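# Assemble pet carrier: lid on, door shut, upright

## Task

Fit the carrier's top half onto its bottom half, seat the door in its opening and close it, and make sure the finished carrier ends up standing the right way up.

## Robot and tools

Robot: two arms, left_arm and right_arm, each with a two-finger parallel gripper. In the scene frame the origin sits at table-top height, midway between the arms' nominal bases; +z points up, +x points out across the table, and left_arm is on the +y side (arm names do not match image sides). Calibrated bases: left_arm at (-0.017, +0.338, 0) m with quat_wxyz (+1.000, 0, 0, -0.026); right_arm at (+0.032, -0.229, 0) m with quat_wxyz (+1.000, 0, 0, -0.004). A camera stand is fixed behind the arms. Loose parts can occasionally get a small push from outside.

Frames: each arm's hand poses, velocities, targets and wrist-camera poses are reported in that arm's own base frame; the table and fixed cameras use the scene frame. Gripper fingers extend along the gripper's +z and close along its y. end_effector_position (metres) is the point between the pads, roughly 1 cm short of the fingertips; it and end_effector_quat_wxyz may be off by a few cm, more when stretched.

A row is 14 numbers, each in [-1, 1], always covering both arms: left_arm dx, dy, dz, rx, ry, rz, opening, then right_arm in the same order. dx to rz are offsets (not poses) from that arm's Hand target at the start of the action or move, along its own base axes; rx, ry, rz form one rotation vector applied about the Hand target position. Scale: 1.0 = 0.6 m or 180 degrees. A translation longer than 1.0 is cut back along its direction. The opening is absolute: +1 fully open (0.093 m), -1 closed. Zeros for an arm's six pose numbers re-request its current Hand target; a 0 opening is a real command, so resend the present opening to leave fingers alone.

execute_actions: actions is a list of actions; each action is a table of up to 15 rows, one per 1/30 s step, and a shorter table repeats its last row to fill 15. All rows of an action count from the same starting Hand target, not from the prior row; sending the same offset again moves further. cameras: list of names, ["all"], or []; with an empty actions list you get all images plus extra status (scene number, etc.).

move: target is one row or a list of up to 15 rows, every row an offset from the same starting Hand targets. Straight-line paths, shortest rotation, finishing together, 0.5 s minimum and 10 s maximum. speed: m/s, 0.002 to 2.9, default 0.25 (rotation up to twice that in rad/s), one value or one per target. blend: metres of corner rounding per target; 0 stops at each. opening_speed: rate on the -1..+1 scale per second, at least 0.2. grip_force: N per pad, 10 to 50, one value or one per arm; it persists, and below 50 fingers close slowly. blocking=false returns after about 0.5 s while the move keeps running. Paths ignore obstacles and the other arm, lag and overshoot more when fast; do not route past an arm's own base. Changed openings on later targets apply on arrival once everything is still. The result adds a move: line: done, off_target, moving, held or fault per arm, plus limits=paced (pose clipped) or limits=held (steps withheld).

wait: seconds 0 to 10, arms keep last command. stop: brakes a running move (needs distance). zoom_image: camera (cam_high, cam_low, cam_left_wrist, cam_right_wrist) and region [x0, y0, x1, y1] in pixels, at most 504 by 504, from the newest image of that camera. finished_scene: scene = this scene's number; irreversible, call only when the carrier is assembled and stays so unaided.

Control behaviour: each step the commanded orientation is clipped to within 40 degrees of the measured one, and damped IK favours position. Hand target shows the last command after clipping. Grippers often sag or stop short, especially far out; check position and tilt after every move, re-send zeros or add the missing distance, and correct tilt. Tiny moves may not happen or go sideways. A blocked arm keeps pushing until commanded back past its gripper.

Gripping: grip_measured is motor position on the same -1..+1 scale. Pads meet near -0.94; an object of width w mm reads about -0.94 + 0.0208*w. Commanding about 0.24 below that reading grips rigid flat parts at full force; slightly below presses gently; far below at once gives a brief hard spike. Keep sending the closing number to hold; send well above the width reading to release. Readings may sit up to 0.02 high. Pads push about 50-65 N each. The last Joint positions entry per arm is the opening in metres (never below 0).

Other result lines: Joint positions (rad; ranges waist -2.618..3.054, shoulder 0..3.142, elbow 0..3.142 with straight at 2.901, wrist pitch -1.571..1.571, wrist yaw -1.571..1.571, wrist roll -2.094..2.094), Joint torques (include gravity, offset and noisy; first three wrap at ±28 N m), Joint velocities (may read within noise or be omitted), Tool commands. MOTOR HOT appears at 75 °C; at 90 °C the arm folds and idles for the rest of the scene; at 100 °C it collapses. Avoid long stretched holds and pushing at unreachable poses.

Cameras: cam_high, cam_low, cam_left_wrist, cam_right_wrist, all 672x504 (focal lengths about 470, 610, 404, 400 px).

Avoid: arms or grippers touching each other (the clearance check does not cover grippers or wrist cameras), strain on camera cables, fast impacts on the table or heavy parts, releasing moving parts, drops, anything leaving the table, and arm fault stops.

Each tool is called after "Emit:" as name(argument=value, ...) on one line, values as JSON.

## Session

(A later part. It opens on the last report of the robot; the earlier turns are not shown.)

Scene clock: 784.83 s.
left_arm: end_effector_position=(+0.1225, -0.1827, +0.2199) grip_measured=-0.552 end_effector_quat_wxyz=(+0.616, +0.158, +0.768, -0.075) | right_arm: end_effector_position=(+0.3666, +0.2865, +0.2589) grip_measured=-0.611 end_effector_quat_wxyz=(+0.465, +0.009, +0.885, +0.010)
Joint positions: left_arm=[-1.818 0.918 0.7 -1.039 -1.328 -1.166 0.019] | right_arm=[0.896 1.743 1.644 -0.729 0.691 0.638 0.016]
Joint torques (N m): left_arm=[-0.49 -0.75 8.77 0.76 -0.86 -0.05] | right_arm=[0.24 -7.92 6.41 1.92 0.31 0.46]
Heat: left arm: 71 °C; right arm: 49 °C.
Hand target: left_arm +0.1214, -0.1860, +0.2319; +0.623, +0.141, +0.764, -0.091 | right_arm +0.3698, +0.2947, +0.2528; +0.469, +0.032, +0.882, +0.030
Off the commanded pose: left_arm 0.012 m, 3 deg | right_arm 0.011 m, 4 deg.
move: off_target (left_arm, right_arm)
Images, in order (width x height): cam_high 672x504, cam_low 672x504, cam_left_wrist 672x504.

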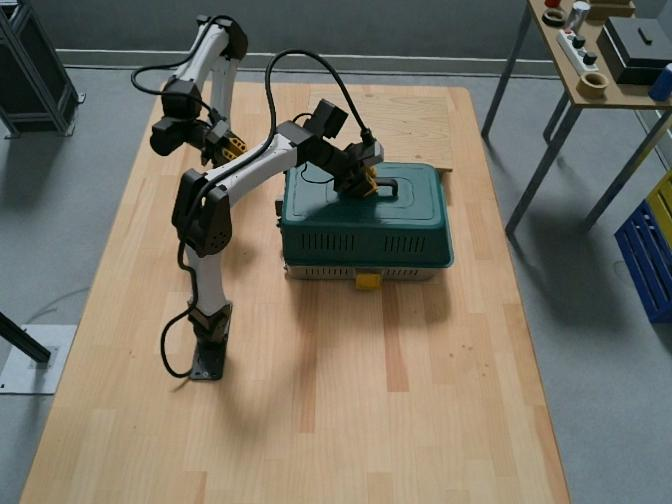

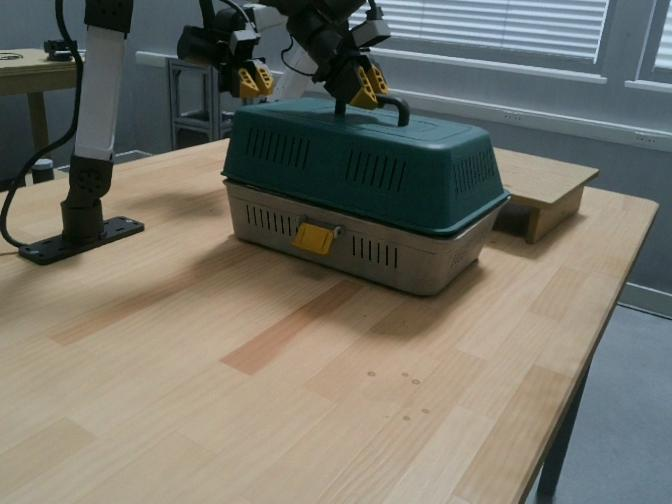

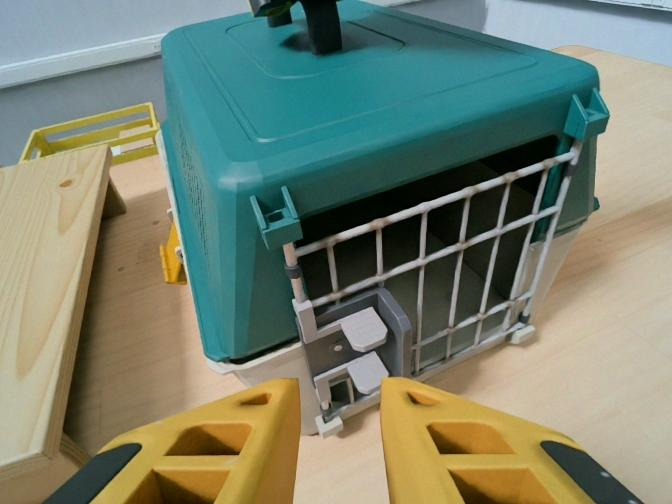

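Emit:
move(target=[[0,0,0,0,0,0,-0.55, 0.003,0.012,0.02,0,0,0,-1],[0,0,0,0,0,0,-0.55, 0.004,0.01,-0.008,0,0.002,0,-1]], speed=0.04, cameras=["cam_left_wrist","cam_low","cam_high"])

Emit:
zoom_image(camera="cam_left_wrist", region=[140, 100, 420, 450])

Emit:
zoom_image(camera="cam_low", region=[200, 150, 530, 310])

Scene clock: 789.37 s.
left_arm: end_effector_position=(+0.1225, -0.1827, +0.2199) grip_measured=-0.552 end_effector_quat_wxyz=(+0.616, +0.158, +0.768, -0.075) | right_arm: end_effector_position=(+0.3695, +0.2902, +0.2569) grip_measured=-0.611 end_effector_quat_wxyz=(+0.465, +0.012, +0.885, +0.003)
Joint positions: left_arm=[-1.818 0.918 0.7 -1.039 -1.328 -1.166 0.019] | right_arm=[0.9 1.771 1.672 -0.743 0.705 0.649 0.016]
Joint torques (N m): left_arm=[-0.46 -0.85 8.77 0.79 -0.82 -0.06] | right_arm=[0.21 -8.28 5.65 1.99 0.18 0.44]
Heat: left arm: 70 °C; right arm: 49 °C.
Hand target: left_arm +0.1214, -0.1860, +0.2319; +0.623, +0.141, +0.764, -0.091 | right_arm +0.3721, +0.3006, +0.2482; +0.466, +0.032, +0.884, +0.030
Off the commanded pose: left_arm 0.012 m, 3 deg | right_arm 0.014 m, 4 deg.
move: off_target (left_arm, right_arm)
Images, in order (width x height): cam_high 672x504, cam_low 672x504, cam_left_wrist 672x504.

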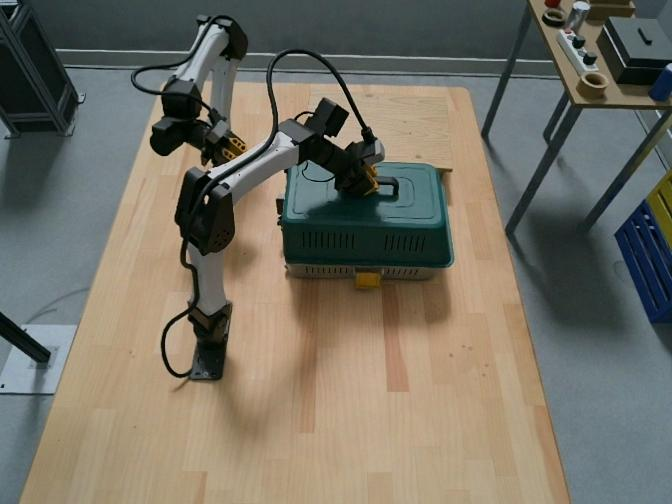

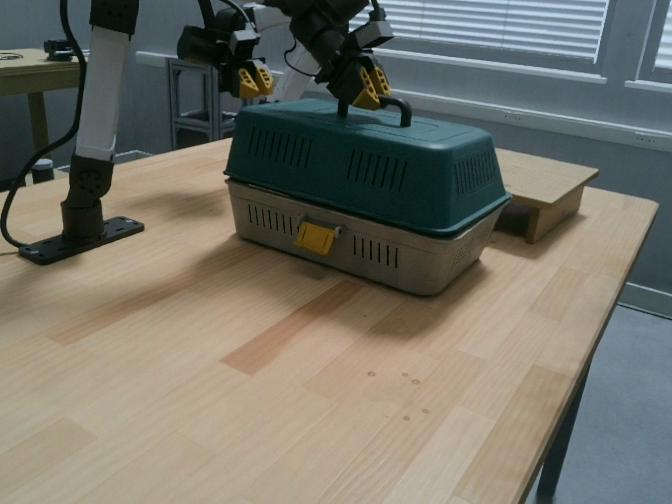

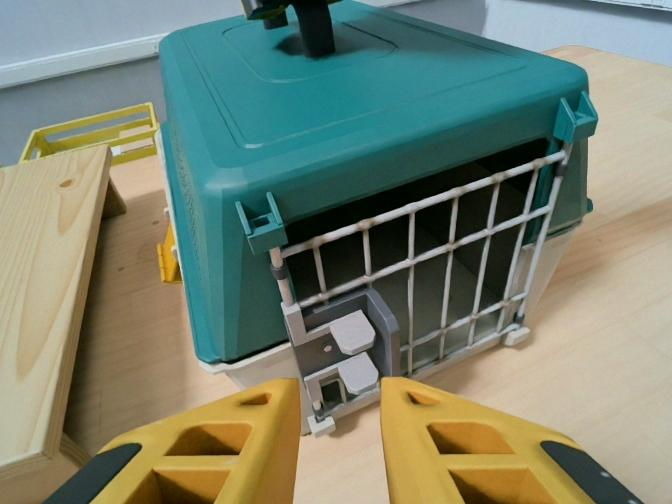

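Scaled by 1.440 from the camera's 672x504 image, which has a finer 960x720 frame.

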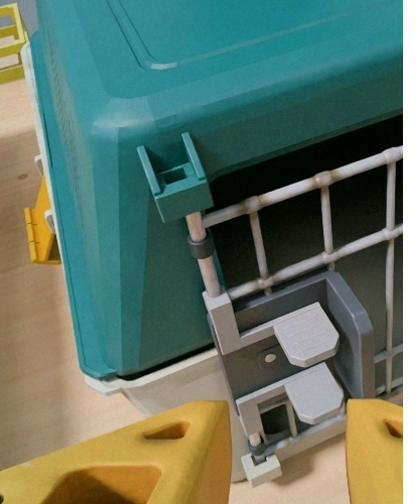

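Scaled by 1.527 from the camera's 672x504 image, which has a finer 960x720 frame.

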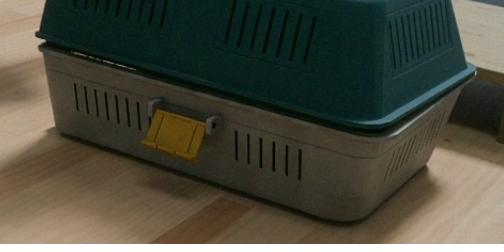

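Emit:
zoom_image(camera="cam_left_wrist", region=[470, 70, 630, 370])

Emit:
zoom_image(camera="cam_low", region=[210, 160, 290, 220])

Emit:
zoom_image(camera="cam_low", region=[420, 170, 520, 255])

Emit:
zoom_image(camera="cam_left_wrist", region=[150, 100, 250, 400])

Scaled by 1.680 from the camera's 672x504 image, which has a finer 960x720 frame.

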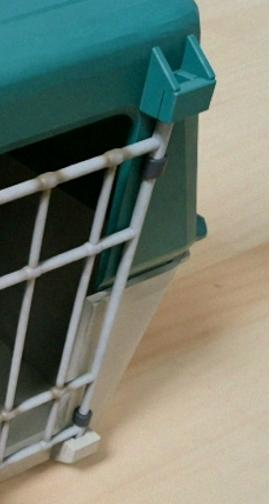

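Scaled by 6.300 from the camera's 672x504 image, which has a finer 960x720 frame.

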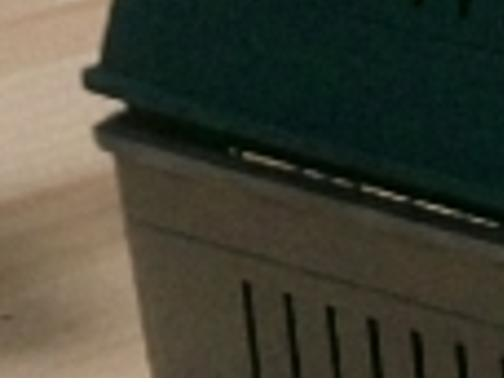

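Scaled by 5.040 from the camera's 672x504 image, which has a finer 960x720 frame.

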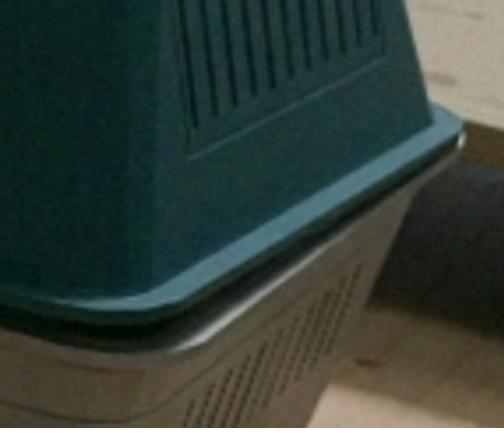

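Scaled by 1.680 from the camera's 672x504 image, which has a finer 960x720 frame.

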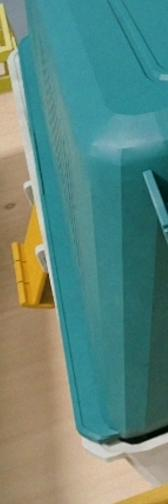

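Emit:
move(target=[0,0,0,0,0,0,-0.55, 0.002,0.004,0.072,0,-0.008,0,-1], speed=0.04, cameras=["cam_left_wrist","cam_low","cam_high"])

Emit:
zoom_image(camera="cam_left_wrist", region=[140, 100, 420, 450])

Emit:
zoom_image(camera="cam_left_wrist", region=[470, 70, 630, 370])

Emit:
zoom_image(camera="cam_low", region=[200, 150, 530, 310])

Scene clock: 802.00 s.
left_arm: end_effector_position=(+0.1225, -0.1827, +0.2199) grip_measured=-0.552 end_effector_quat_wxyz=(+0.616, +0.158, +0.768, -0.075) | right_arm: end_effector_position=(+0.3674, +0.2947, +0.2625) grip_measured=-0.611 end_effector_quat_wxyz=(+0.449, +0.007, +0.894, -0.002)
Joint positions: left_arm=[-1.818 0.918 0.7 -1.039 -1.328 -1.166 0.019] | right_arm=[0.906 1.81 1.772 -0.848 0.691 0.667 0.016]
Joint torques (N m): left_arm=[-0.51 -0.9 9.02 0.79 -0.86 -0.06] | right_arm=[0.28 -10.62 12.82 1.71 0.52 0.13]
Heat: left arm: 70 °C; right arm: 49 °C.
Hand target: left_arm +0.1214, -0.1860, +0.2319; +0.623, +0.141, +0.764, -0.091 | right_arm +0.3733, +0.3031, +0.2912; +0.477, +0.032, +0.878, +0.031
Off the commanded pose: left_arm 0.012 m, 3 deg | right_arm 0.031 m, 6 deg.
move: off_target (left_arm, right_arm)
Images, in order (width x height): cam_high 672x504, cam_low 672x504, cam_left_wrist 672x504.

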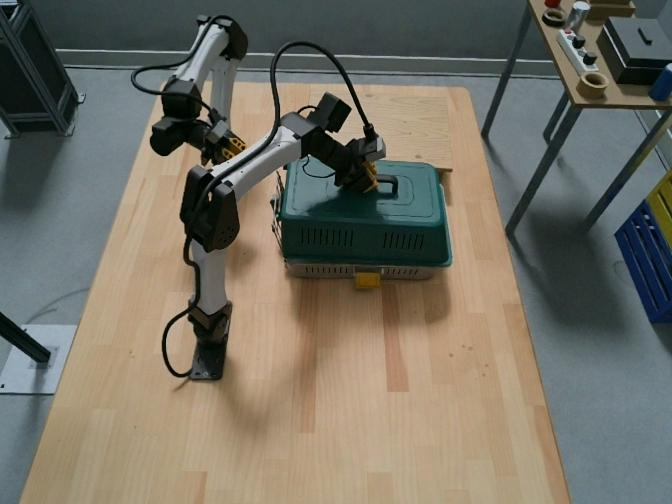

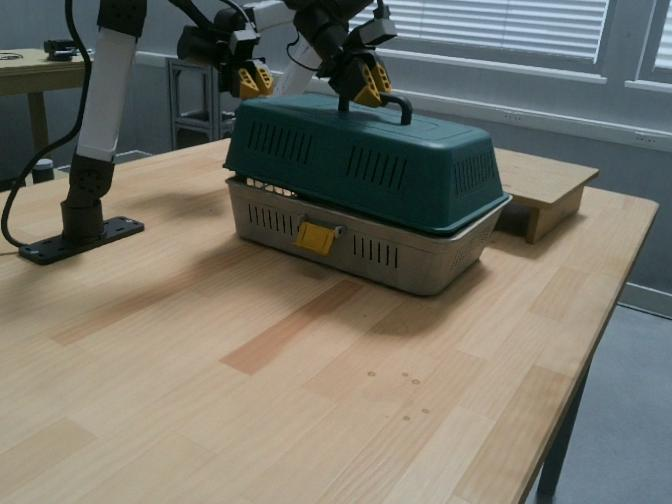

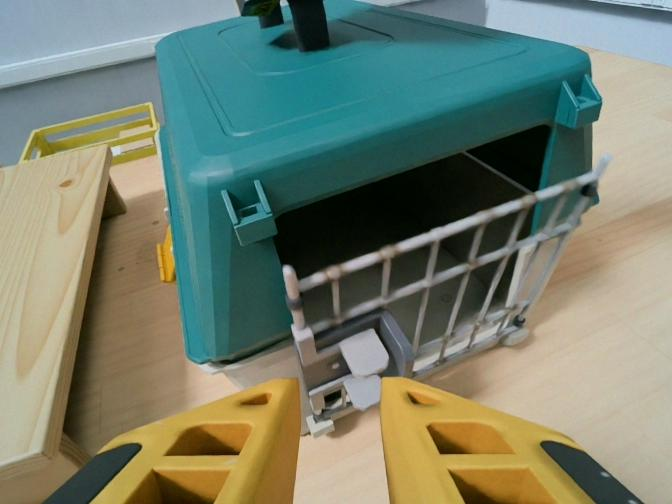

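Scaled by 1.440 from the camera's 672x504 image, which has a finer 960x720 frame.

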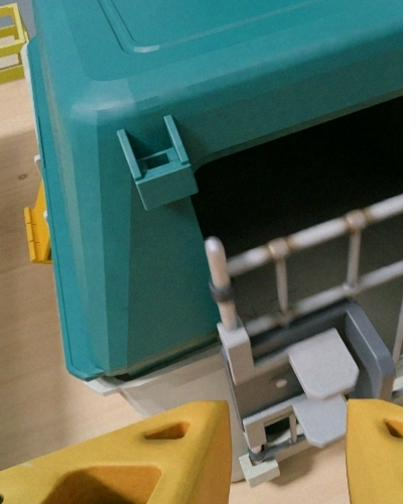

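Scaled by 1.680 from the camera's 672x504 image, which has a finer 960x720 frame.

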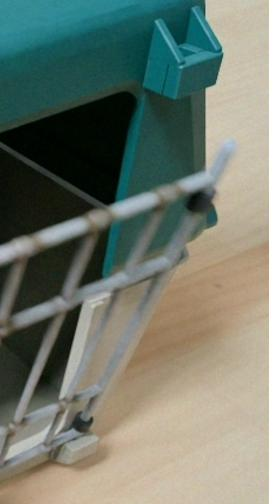

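Scaled by 1.527 from the camera's 672x504 image, which has a finer 960x720 frame.

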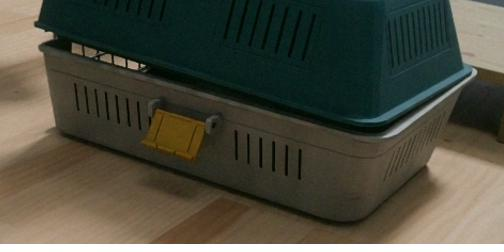

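Emit:
move(target=[[0,0,0,0,0,0,-0.55, 0.006,0.0,0.025,0.001,-0.003,0,-1],[0.048,-0.173,-0.07,0,0,0,-0.55, 0.006,0.0,0.025,0.001,-0.003,0,-1],[0.186,-0.232,-0.08,0,0,0,-0.55, 0.006,0.0,0.025,0.001,-0.003,0,-1]], speed=[0.05,0.12,0.06], cameras=["cam_left_wrist","cam_low","cam_high"])

Emit:
zoom_image(camera="cam_left_wrist", region=[430, 0, 672, 350])

Emit:
zoom_image(camera="cam_low", region=[200, 150, 530, 310])

Scene clock: 811.93 s.
left_arm: end_effector_position=(+0.2274, -0.3125, +0.1689) grip_measured=-0.552 end_effector_quat_wxyz=(+0.615, +0.153, +0.771, -0.066) | right_arm: end_effector_position=(+0.3688, +0.2980, +0.2757) grip_measured=-0.611 end_effector_quat_wxyz=(+0.449, +0.005, +0.894, +0.002)
Joint positions: left_arm=[-1.307 1.472 0.658 0.389 -0.963 -0.267 0.019] | right_arm=[0.906 1.83 1.849 -0.898 0.684 0.662 0.016]
Joint torques (N m): left_arm=[1.07 -4.92 9.47 2.31 -0.01 0.31] | right_arm=[-0.24 -10.93 12.62 1.79 0.58 0.08]
Heat: left arm: 69 °C; right arm: 51 °C.
Hand target: left_arm +0.2331, -0.3253, +0.1840; +0.623, +0.141, +0.764, -0.091 | right_arm +0.3769, +0.3031, +0.3063; +0.481, +0.033, +0.876, +0.032
Off the commanded pose: left_arm 0.020 m, 3 deg | right_arm 0.032 m, 6 deg.
move: off_target (left_arm, right_arm)
Images, in order (width x height): cam_high 672x504, cam_low 672x504, cam_left_wrist 672x504.

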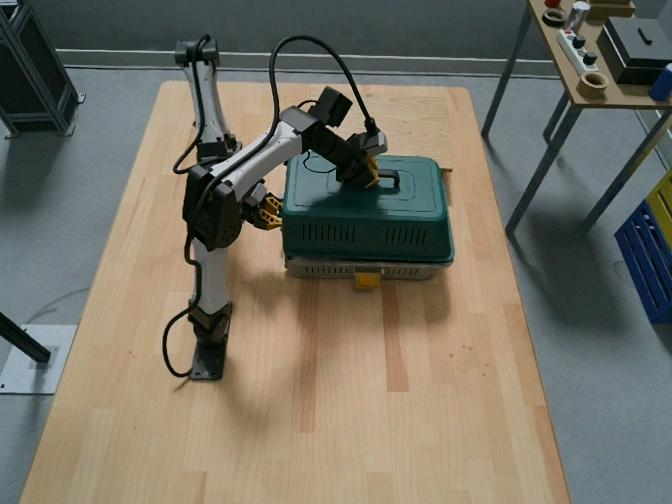

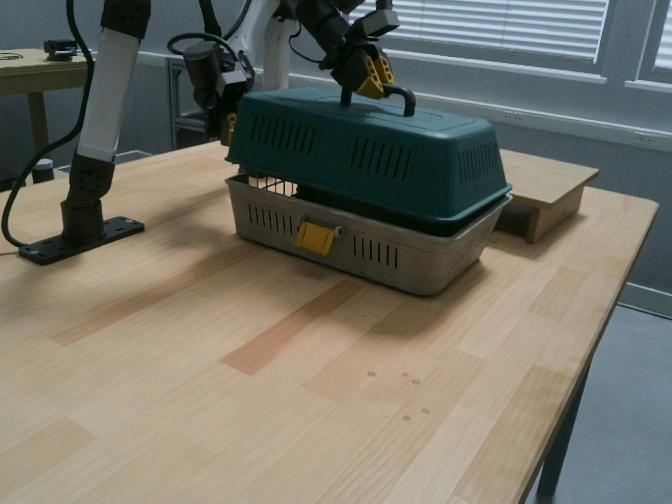

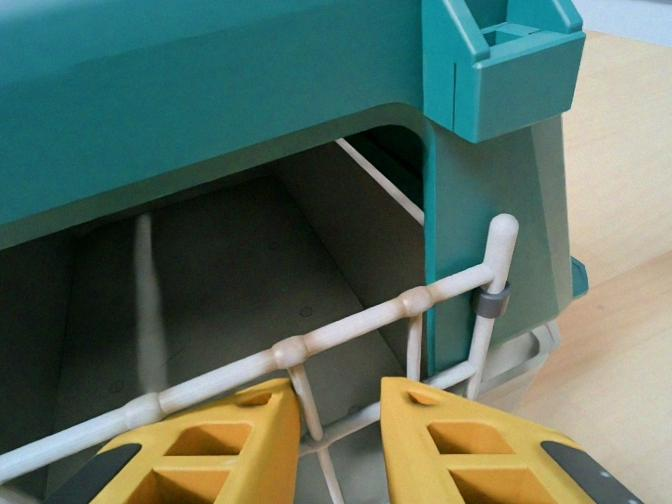

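Scaled by 1.440 from the camera's 672x504 image, which has a finer 960x720 frame.

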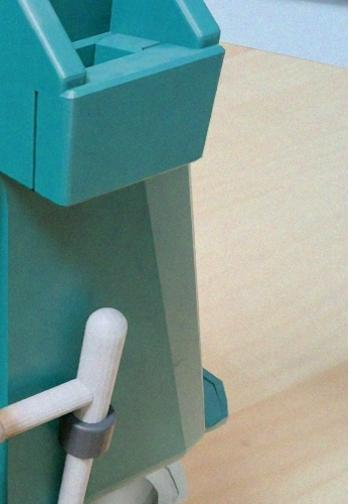

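Scaled by 1.527 from the camera's 672x504 image, which has a finer 960x720 frame.

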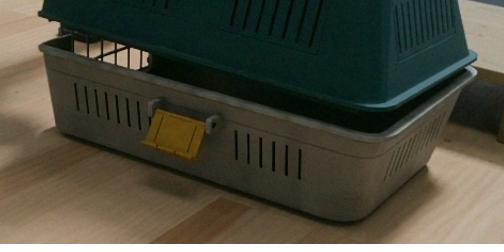

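Emit:
move(target=[0,0,0,0,0,0,-0.55, -0.0073,-0.0135,-0.032,0.002,0.002,-0.002,-1], speed=0.04, cameras=["cam_left_wrist","cam_low","cam_high"])

Emit:
zoom_image(camera="cam_left_wrist", region=[430, 0, 672, 350])

Emit:
zoom_image(camera="cam_low", region=[200, 150, 530, 310])

Scene clock: 817.70 s.
left_arm: end_effector_position=(+0.2283, -0.3123, +0.1691) grip_measured=-0.552 end_effector_quat_wxyz=(+0.615, +0.152, +0.771, -0.066) | right_arm: end_effector_position=(+0.3712, +0.2976, +0.2607) grip_measured=-0.611 end_effector_quat_wxyz=(+0.450, +0.009, +0.893, +0.003)
Joint positions: left_arm=[-1.304 1.472 0.658 0.392 -0.959 -0.265 0.019] | right_arm=[0.901 1.821 1.774 -0.83 0.684 0.665 0.016]
Joint torques (N m): left_arm=[0.65 -4.92 9.54 2.3 0 0.28] | right_arm=[-0.34 -14.69 7.25 1.86 0.52 0.15]
Heat: left arm: 69 °C; right arm: 53 °C.
Hand target: left_arm +0.2331, -0.3253, +0.1840; +0.623, +0.141, +0.764, -0.091 | right_arm +0.3725, +0.2950, +0.2870; +0.478, +0.037, +0.877, +0.033
Off the commanded pose: left_arm 0.020 m, 3 deg | right_arm 0.027 m, 6 deg.
move: off_target (left_arm, right_arm)
Images, in order (width x height): cam_high 672x504, cam_low 672x504, cam_left_wrist 672x504.

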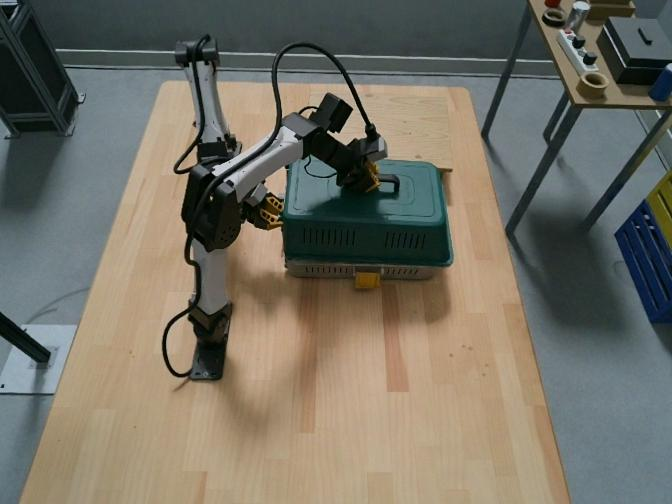

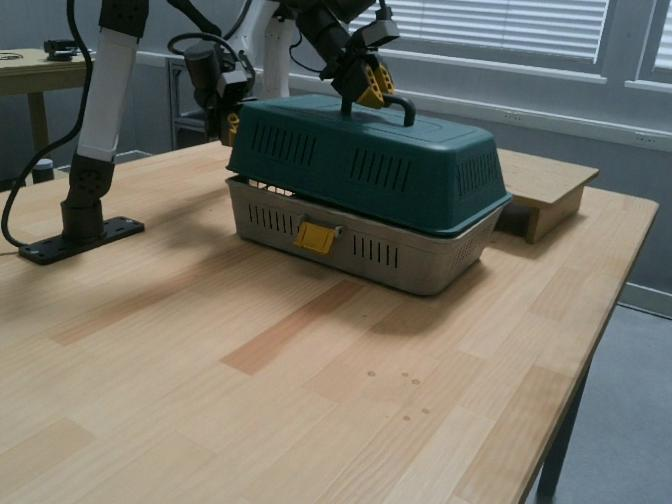

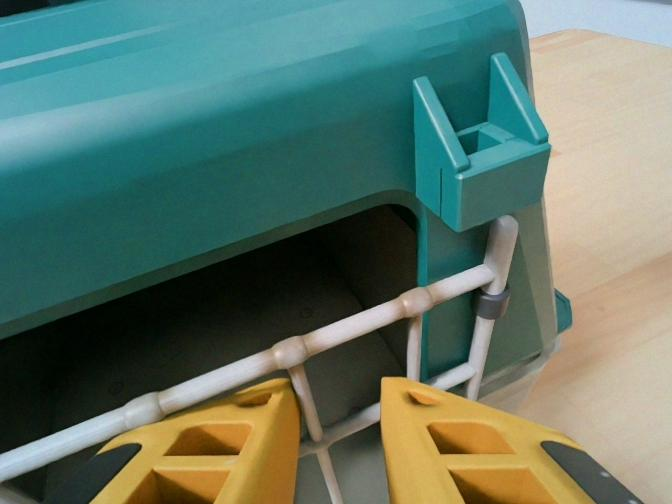

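Scaled by 1.440 from the camera's 672x504 image, which has a finer 960x720 frame.

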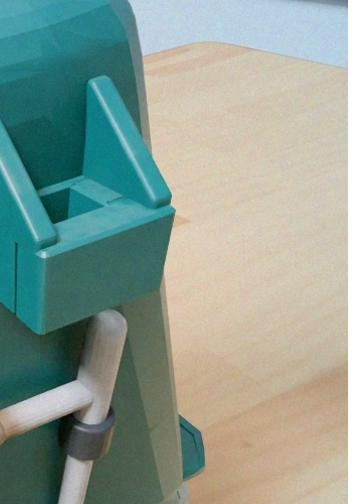

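Scaled by 1.527 from the camera's 672x504 image, which has a finer 960x720 frame.

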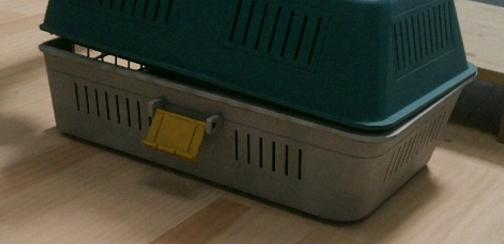

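Emit:
move(target=[0,0,0,0,0,0,-0.55, -0.004,-0.006,0.006,-0.002,0,0.009,-1], speed=0.04, cameras=["cam_left_wrist","cam_low","cam_high"])

Emit:
zoom_image(camera="cam_left_wrist", region=[430, 0, 672, 350])

Emit:
zoom_image(camera="cam_low", region=[200, 150, 530, 310])

Scene clock: 826.63 s.
left_arm: end_effector_position=(+0.2283, -0.3125, +0.1691) grip_measured=-0.552 end_effector_quat_wxyz=(+0.615, +0.153, +0.771, -0.066) | right_arm: end_effector_position=(+0.3705, +0.2956, +0.2593) grip_measured=-0.611 end_effector_quat_wxyz=(+0.449, +0.008, +0.893, +0.010)
Joint positions: left_arm=[-1.304 1.472 0.658 0.392 -0.958 -0.265 0.019] | right_arm=[0.896 1.802 1.743 -0.806 0.669 0.658 0.016]
Joint torques (N m): left_arm=[0.66 -4.89 9.28 2.29 -0.05 0.3] | right_arm=[-0.43 -15.61 7.68 1.81 0.44 -0.15]
Heat: left arm: 68 °C; right arm: 52 °C.
Hand target: left_arm +0.2331, -0.3253, +0.1840; +0.623, +0.141, +0.764, -0.091 | right_arm +0.3701, +0.2914, +0.2908; +0.478, +0.023, +0.877, +0.037
Off the commanded pose: left_arm 0.020 m, 3 deg | right_arm 0.032 m, 5 deg.
move: off_target (left_arm, right_arm)
Images, in order (width x height): cam_high 672x504, cam_low 672x504, cam_left_wrist 672x504.

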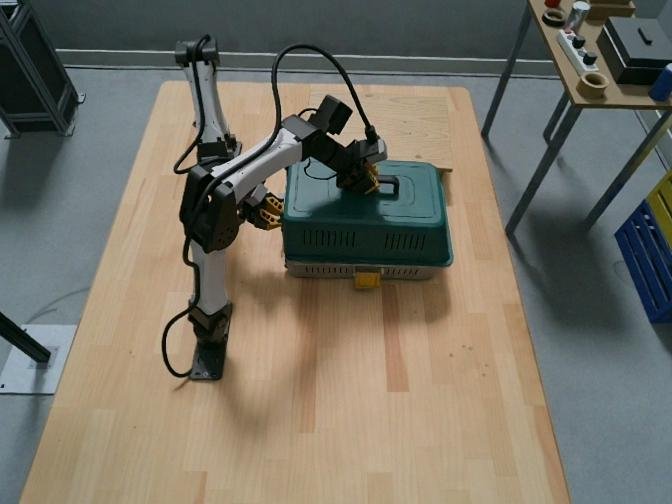

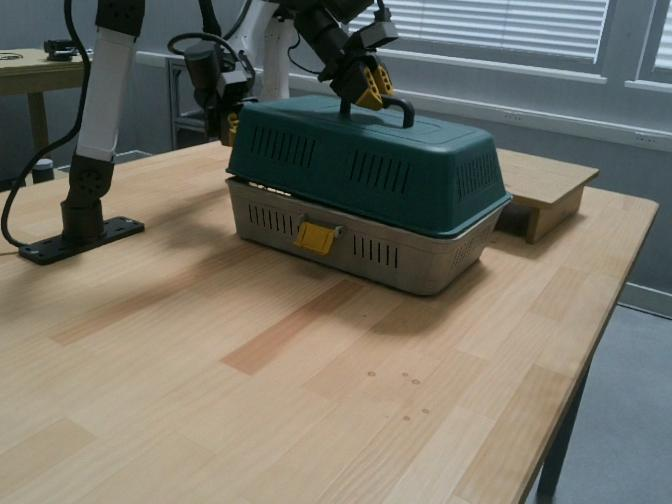

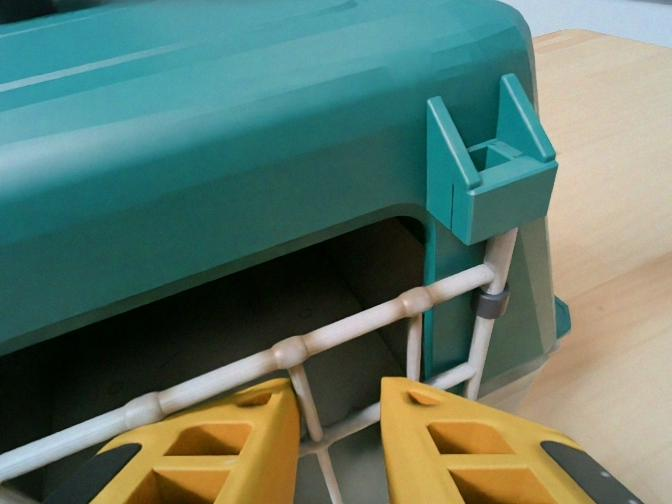

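Scaled by 1.440 from the camera's 672x504 image, which has a finer 960x720 frame.

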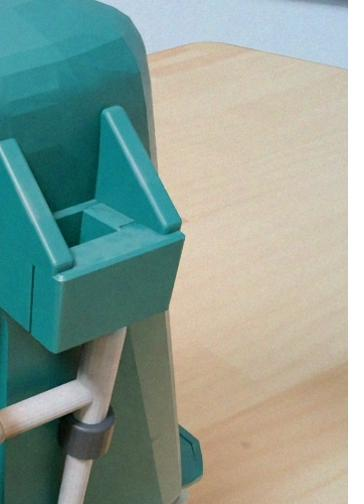

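Scaled by 1.527 from the camera's 672x504 image, which has a finer 960x720 frame.

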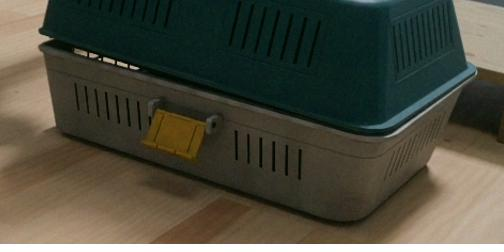

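Emit:
move(target=[[0.01,0,0,0,0,0,-0.55, 0,0,0,0,0,0,-1],[0.01,0,0,0,0,0,-0.55, 0,-0.001,-0.012,0,0.002,0,-1]], speed=0.03, cameras=["cam_left_wrist","cam_low","cam_high"])

Emit:
zoom_image(camera="cam_left_wrist", region=[430, 0, 672, 350])

Emit:
zoom_image(camera="cam_low", region=[200, 150, 530, 310])

Scene clock: 832.97 s.
left_arm: end_effector_position=(+0.2320, -0.3131, +0.1689) grip_measured=-0.552 end_effector_quat_wxyz=(+0.615, +0.154, +0.771, -0.068) | right_arm: end_effector_position=(+0.3721, +0.2947, +0.2575) grip_measured=-0.611 end_effector_quat_wxyz=(+0.452, +0.007, +0.892, +0.012)
Joint positions: left_arm=[-1.291 1.478 0.658 0.409 -0.943 -0.252 0.019] | right_arm=[0.89 1.793 1.719 -0.777 0.664 0.648 0.016]
Joint torques (N m): left_arm=[1.17 -4.77 9.58 2.27 0 0.27] | right_arm=[-0.17 -15.01 7.34 1.74 0.43 -0.03]
Heat: left arm: 67 °C; right arm: 52 °C.
Hand target: left_arm +0.2391, -0.3253, +0.1839; +0.623, +0.141, +0.764, -0.091 | right_arm +0.3702, +0.2907, +0.2834; +0.475, +0.023, +0.879, +0.037
Off the commanded pose: left_arm 0.021 m, 3 deg | right_arm 0.026 m, 5 deg.
move: off_target (left_arm, right_arm)
Images, in order (width x height): cam_high 672x504, cam_low 672x504, cam_left_wrist 672x504.

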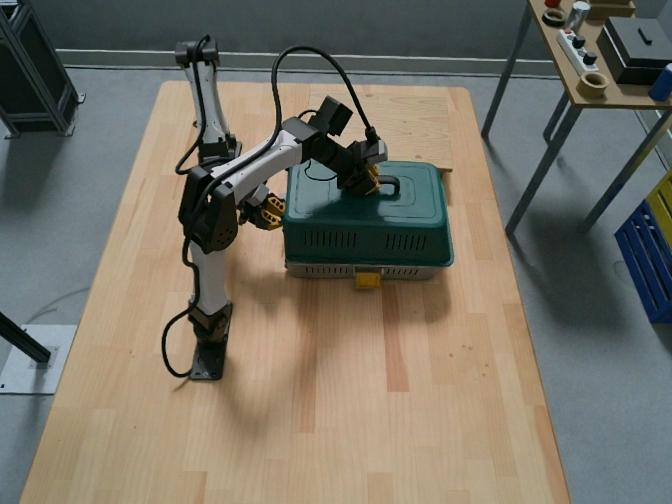

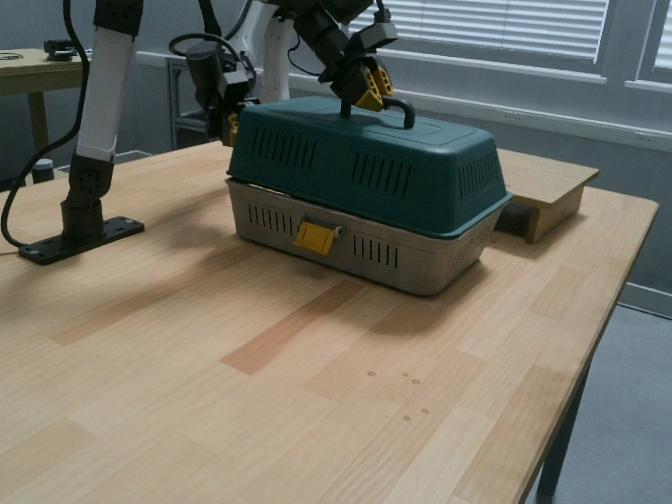

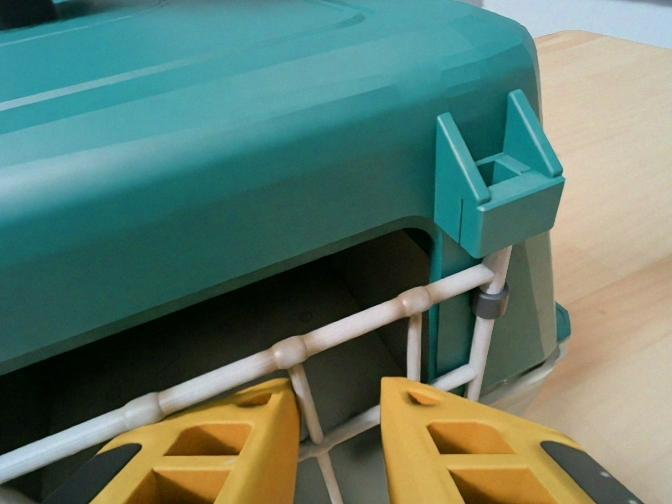

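Scaled by 1.440 from the camera's 672x504 image, which has a finer 960x720 frame.

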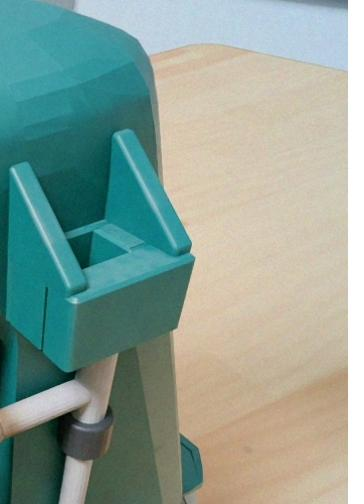

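Scaled by 1.527 from the camera's 672x504 image, which has a finer 960x720 frame.

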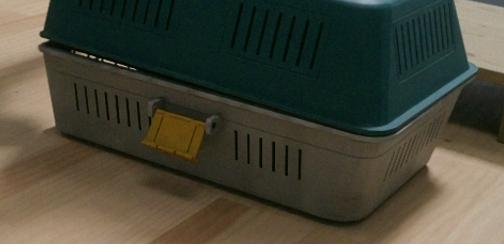

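Emit:
move(target=[0,0,0,0,0,0,-0.55, -0.002,-0.002,-0.012,0,0.003,0,-1], speed=0.03, cameras=["cam_left_wrist","cam_low","cam_high"])

Emit:
zoom_image(camera="cam_left_wrist", region=[430, 0, 672, 350])

Emit:
zoom_image(camera="cam_low", region=[200, 150, 530, 310])

Scene clock: 837.33 s.
left_arm: end_effector_position=(+0.2320, -0.3131, +0.1689) grip_measured=-0.552 end_effector_quat_wxyz=(+0.615, +0.154, +0.771, -0.068) | right_arm: end_effector_position=(+0.3719, +0.2937, +0.2564) grip_measured=-0.611 end_effector_quat_wxyz=(+0.454, +0.009, +0.891, +0.017)
Joint positions: left_arm=[-1.291 1.478 0.658 0.409 -0.943 -0.252 0.019] | right_arm=[0.888 1.781 1.695 -0.754 0.66 0.648 0.016]
Joint torques (N m): left_arm=[1.21 -4.85 9.72 2.29 0.05 0.29] | right_arm=[-0.12 -14.32 6.9 1.67 0.4 0.02]
Heat: left arm: 67 °C; right arm: 53 °C.
Hand target: left_arm +0.2391, -0.3253, +0.1839; +0.623, +0.141, +0.764, -0.091 | right_arm +0.3689, +0.2896, +0.2764; +0.471, +0.023, +0.881, +0.037
Off the commanded pose: left_arm 0.021 m, 3 deg | right_arm 0.020 m, 4 deg.
move: off_target (left_arm, right_arm)
Images, in order (width x height): cam_high 672x504, cam_low 672x504, cam_left_wrist 672x504.

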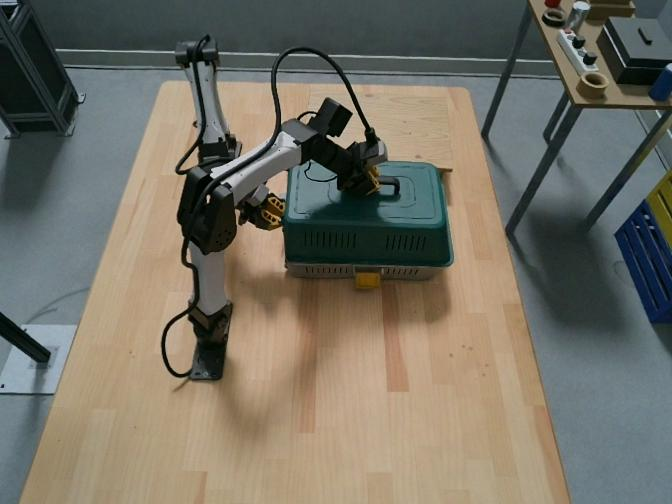

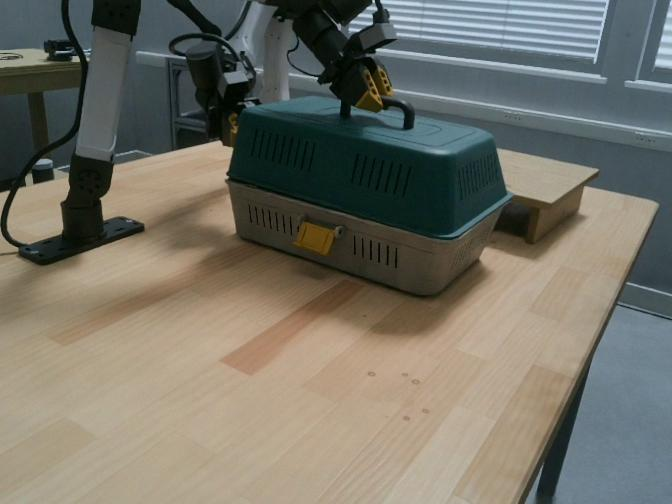

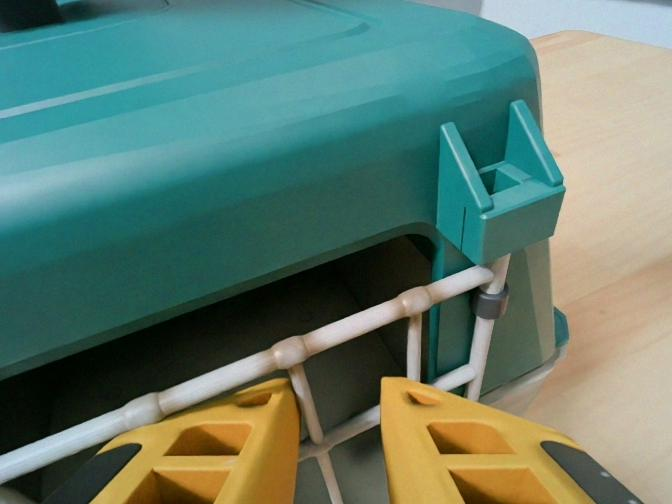

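Scaled by 1.440 from the camera's 672x504 image, which has a finer 960x720 frame.

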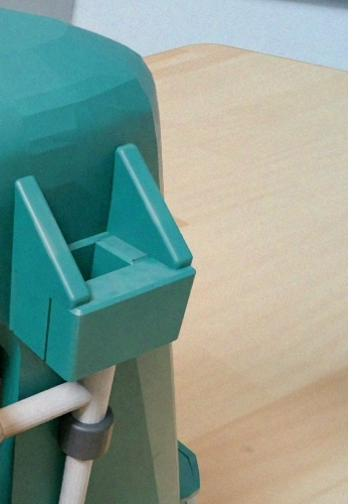

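Scaled by 1.527 from the camera's 672x504 image, which has a finer 960x720 frame.

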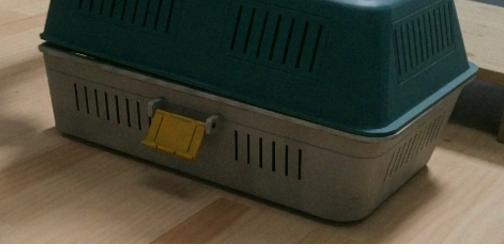

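Emit:
move(target=[0,0,0,0,0,0,-0.55, -0.001,-0.001,-0.014,0,0.005,0,-1], speed=0.03, cameras=["cam_left_wrist","cam_low","cam_high"])

Emit:
zoom_image(camera="cam_left_wrist", region=[430, 0, 672, 350])

Emit:
zoom_image(camera="cam_low", region=[200, 150, 530, 310])

Scene clock: 840.27 s.
left_arm: end_effector_position=(+0.2319, -0.3133, +0.1689) grip_measured=-0.552 end_effector_quat_wxyz=(+0.615, +0.154, +0.771, -0.068) | right_arm: end_effector_position=(+0.3718, +0.2934, +0.2559) grip_measured=-0.611 end_effector_quat_wxyz=(+0.455, +0.011, +0.890, +0.021)
Joint positions: left_arm=[-1.291 1.478 0.658 0.409 -0.942 -0.252 0.019] | right_arm=[0.887 1.773 1.68 -0.738 0.658 0.648 0.016]
Joint torques (N m): left_arm=[1.21 -4.86 9.63 2.27 0 0.28] | right_arm=[-0.28 -13.42 6.35 1.6 0.32 0.1]
Heat: left arm: 67 °C; right arm: 53 °C.
Hand target: left_arm +0.2391, -0.3253, +0.1839; +0.623, +0.141, +0.764, -0.091 | right_arm +0.3683, +0.2890, +0.2679; +0.464, +0.024, +0.885, +0.037
Off the commanded pose: left_arm 0.020 m, 3 deg | right_arm 0.013 m, 3 deg.
move: off_target (left_arm, right_arm)
Images, in order (width x height): cam_high 672x504, cam_low 672x504, cam_left_wrist 672x504.

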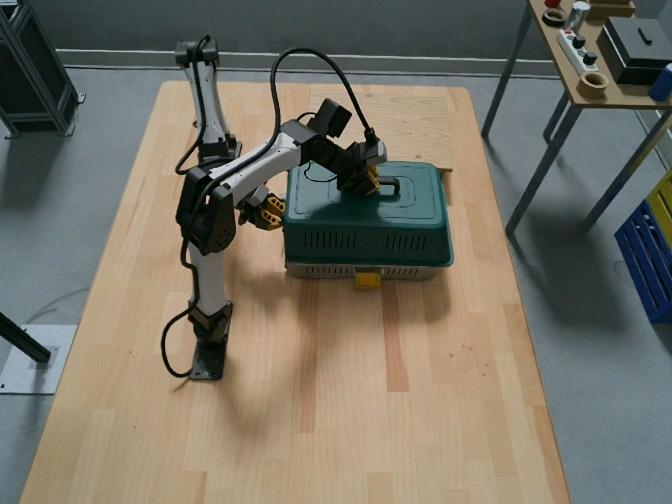

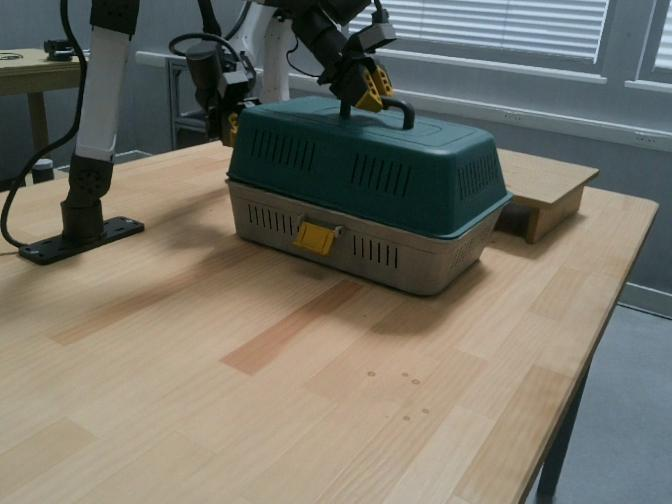

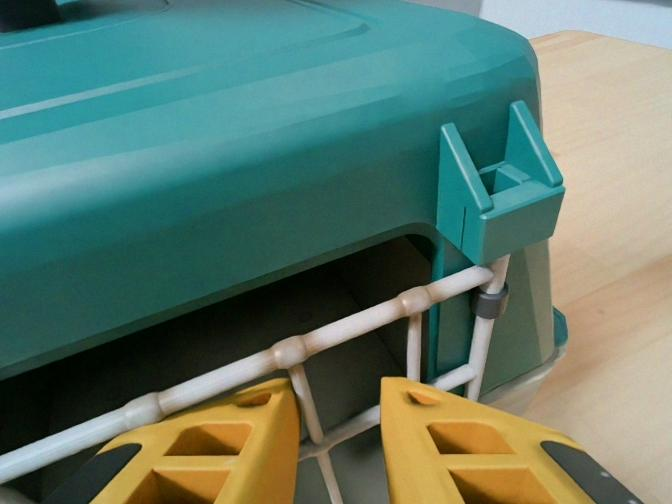

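Scaled by 1.440 from the camera's 672x504 image, which has a finer 960x720 frame.

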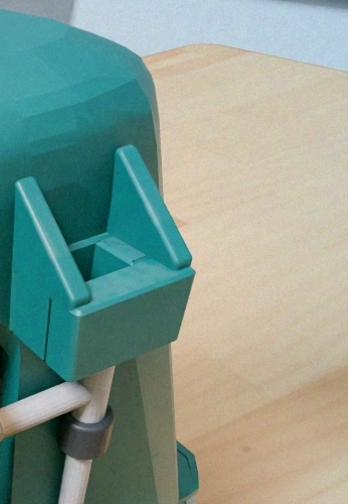

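Scaled by 1.527 from the camera's 672x504 image, which has a finer 960x720 frame.

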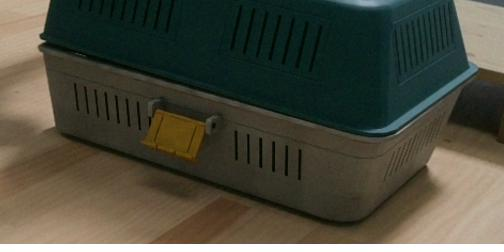

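Emit:
zoom_image(camera="cam_low", region=[210, 160, 300, 230])

Emit:
zoom_image(camera="cam_low", region=[420, 170, 520, 255])

Emit:
zoom_image(camera="cam_left_wrist", region=[420, 200, 600, 430])

Emit:
zoom_image(camera="cam_high", region=[400, 140, 480, 290])

Scaled by 5.600 from the camera's 672x504 image, which has a finer 960x720 frame.

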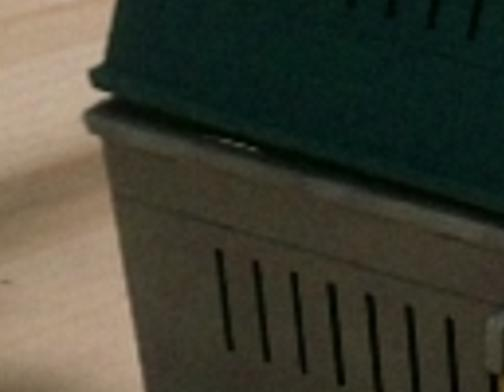

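Scaled by 5.040 from the camera's 672x504 image, which has a finer 960x720 frame.

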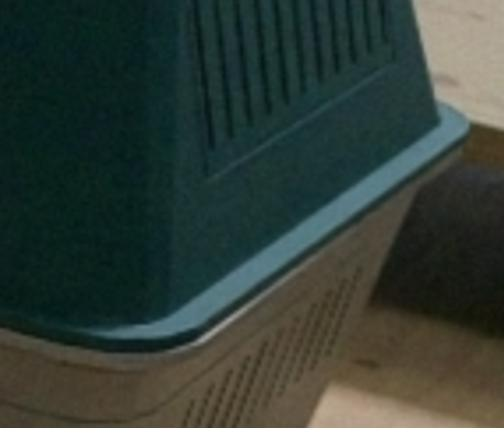

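Scaled by 2.191 from the camera's 672x504 image, which has a finer 960x720 frame.

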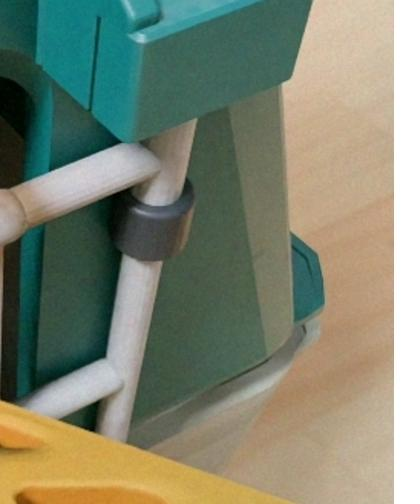

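Scaled by 3.360 from the camera's 672x504 image, which has a finer 960x720 frame.

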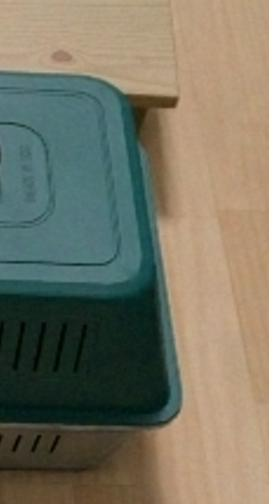

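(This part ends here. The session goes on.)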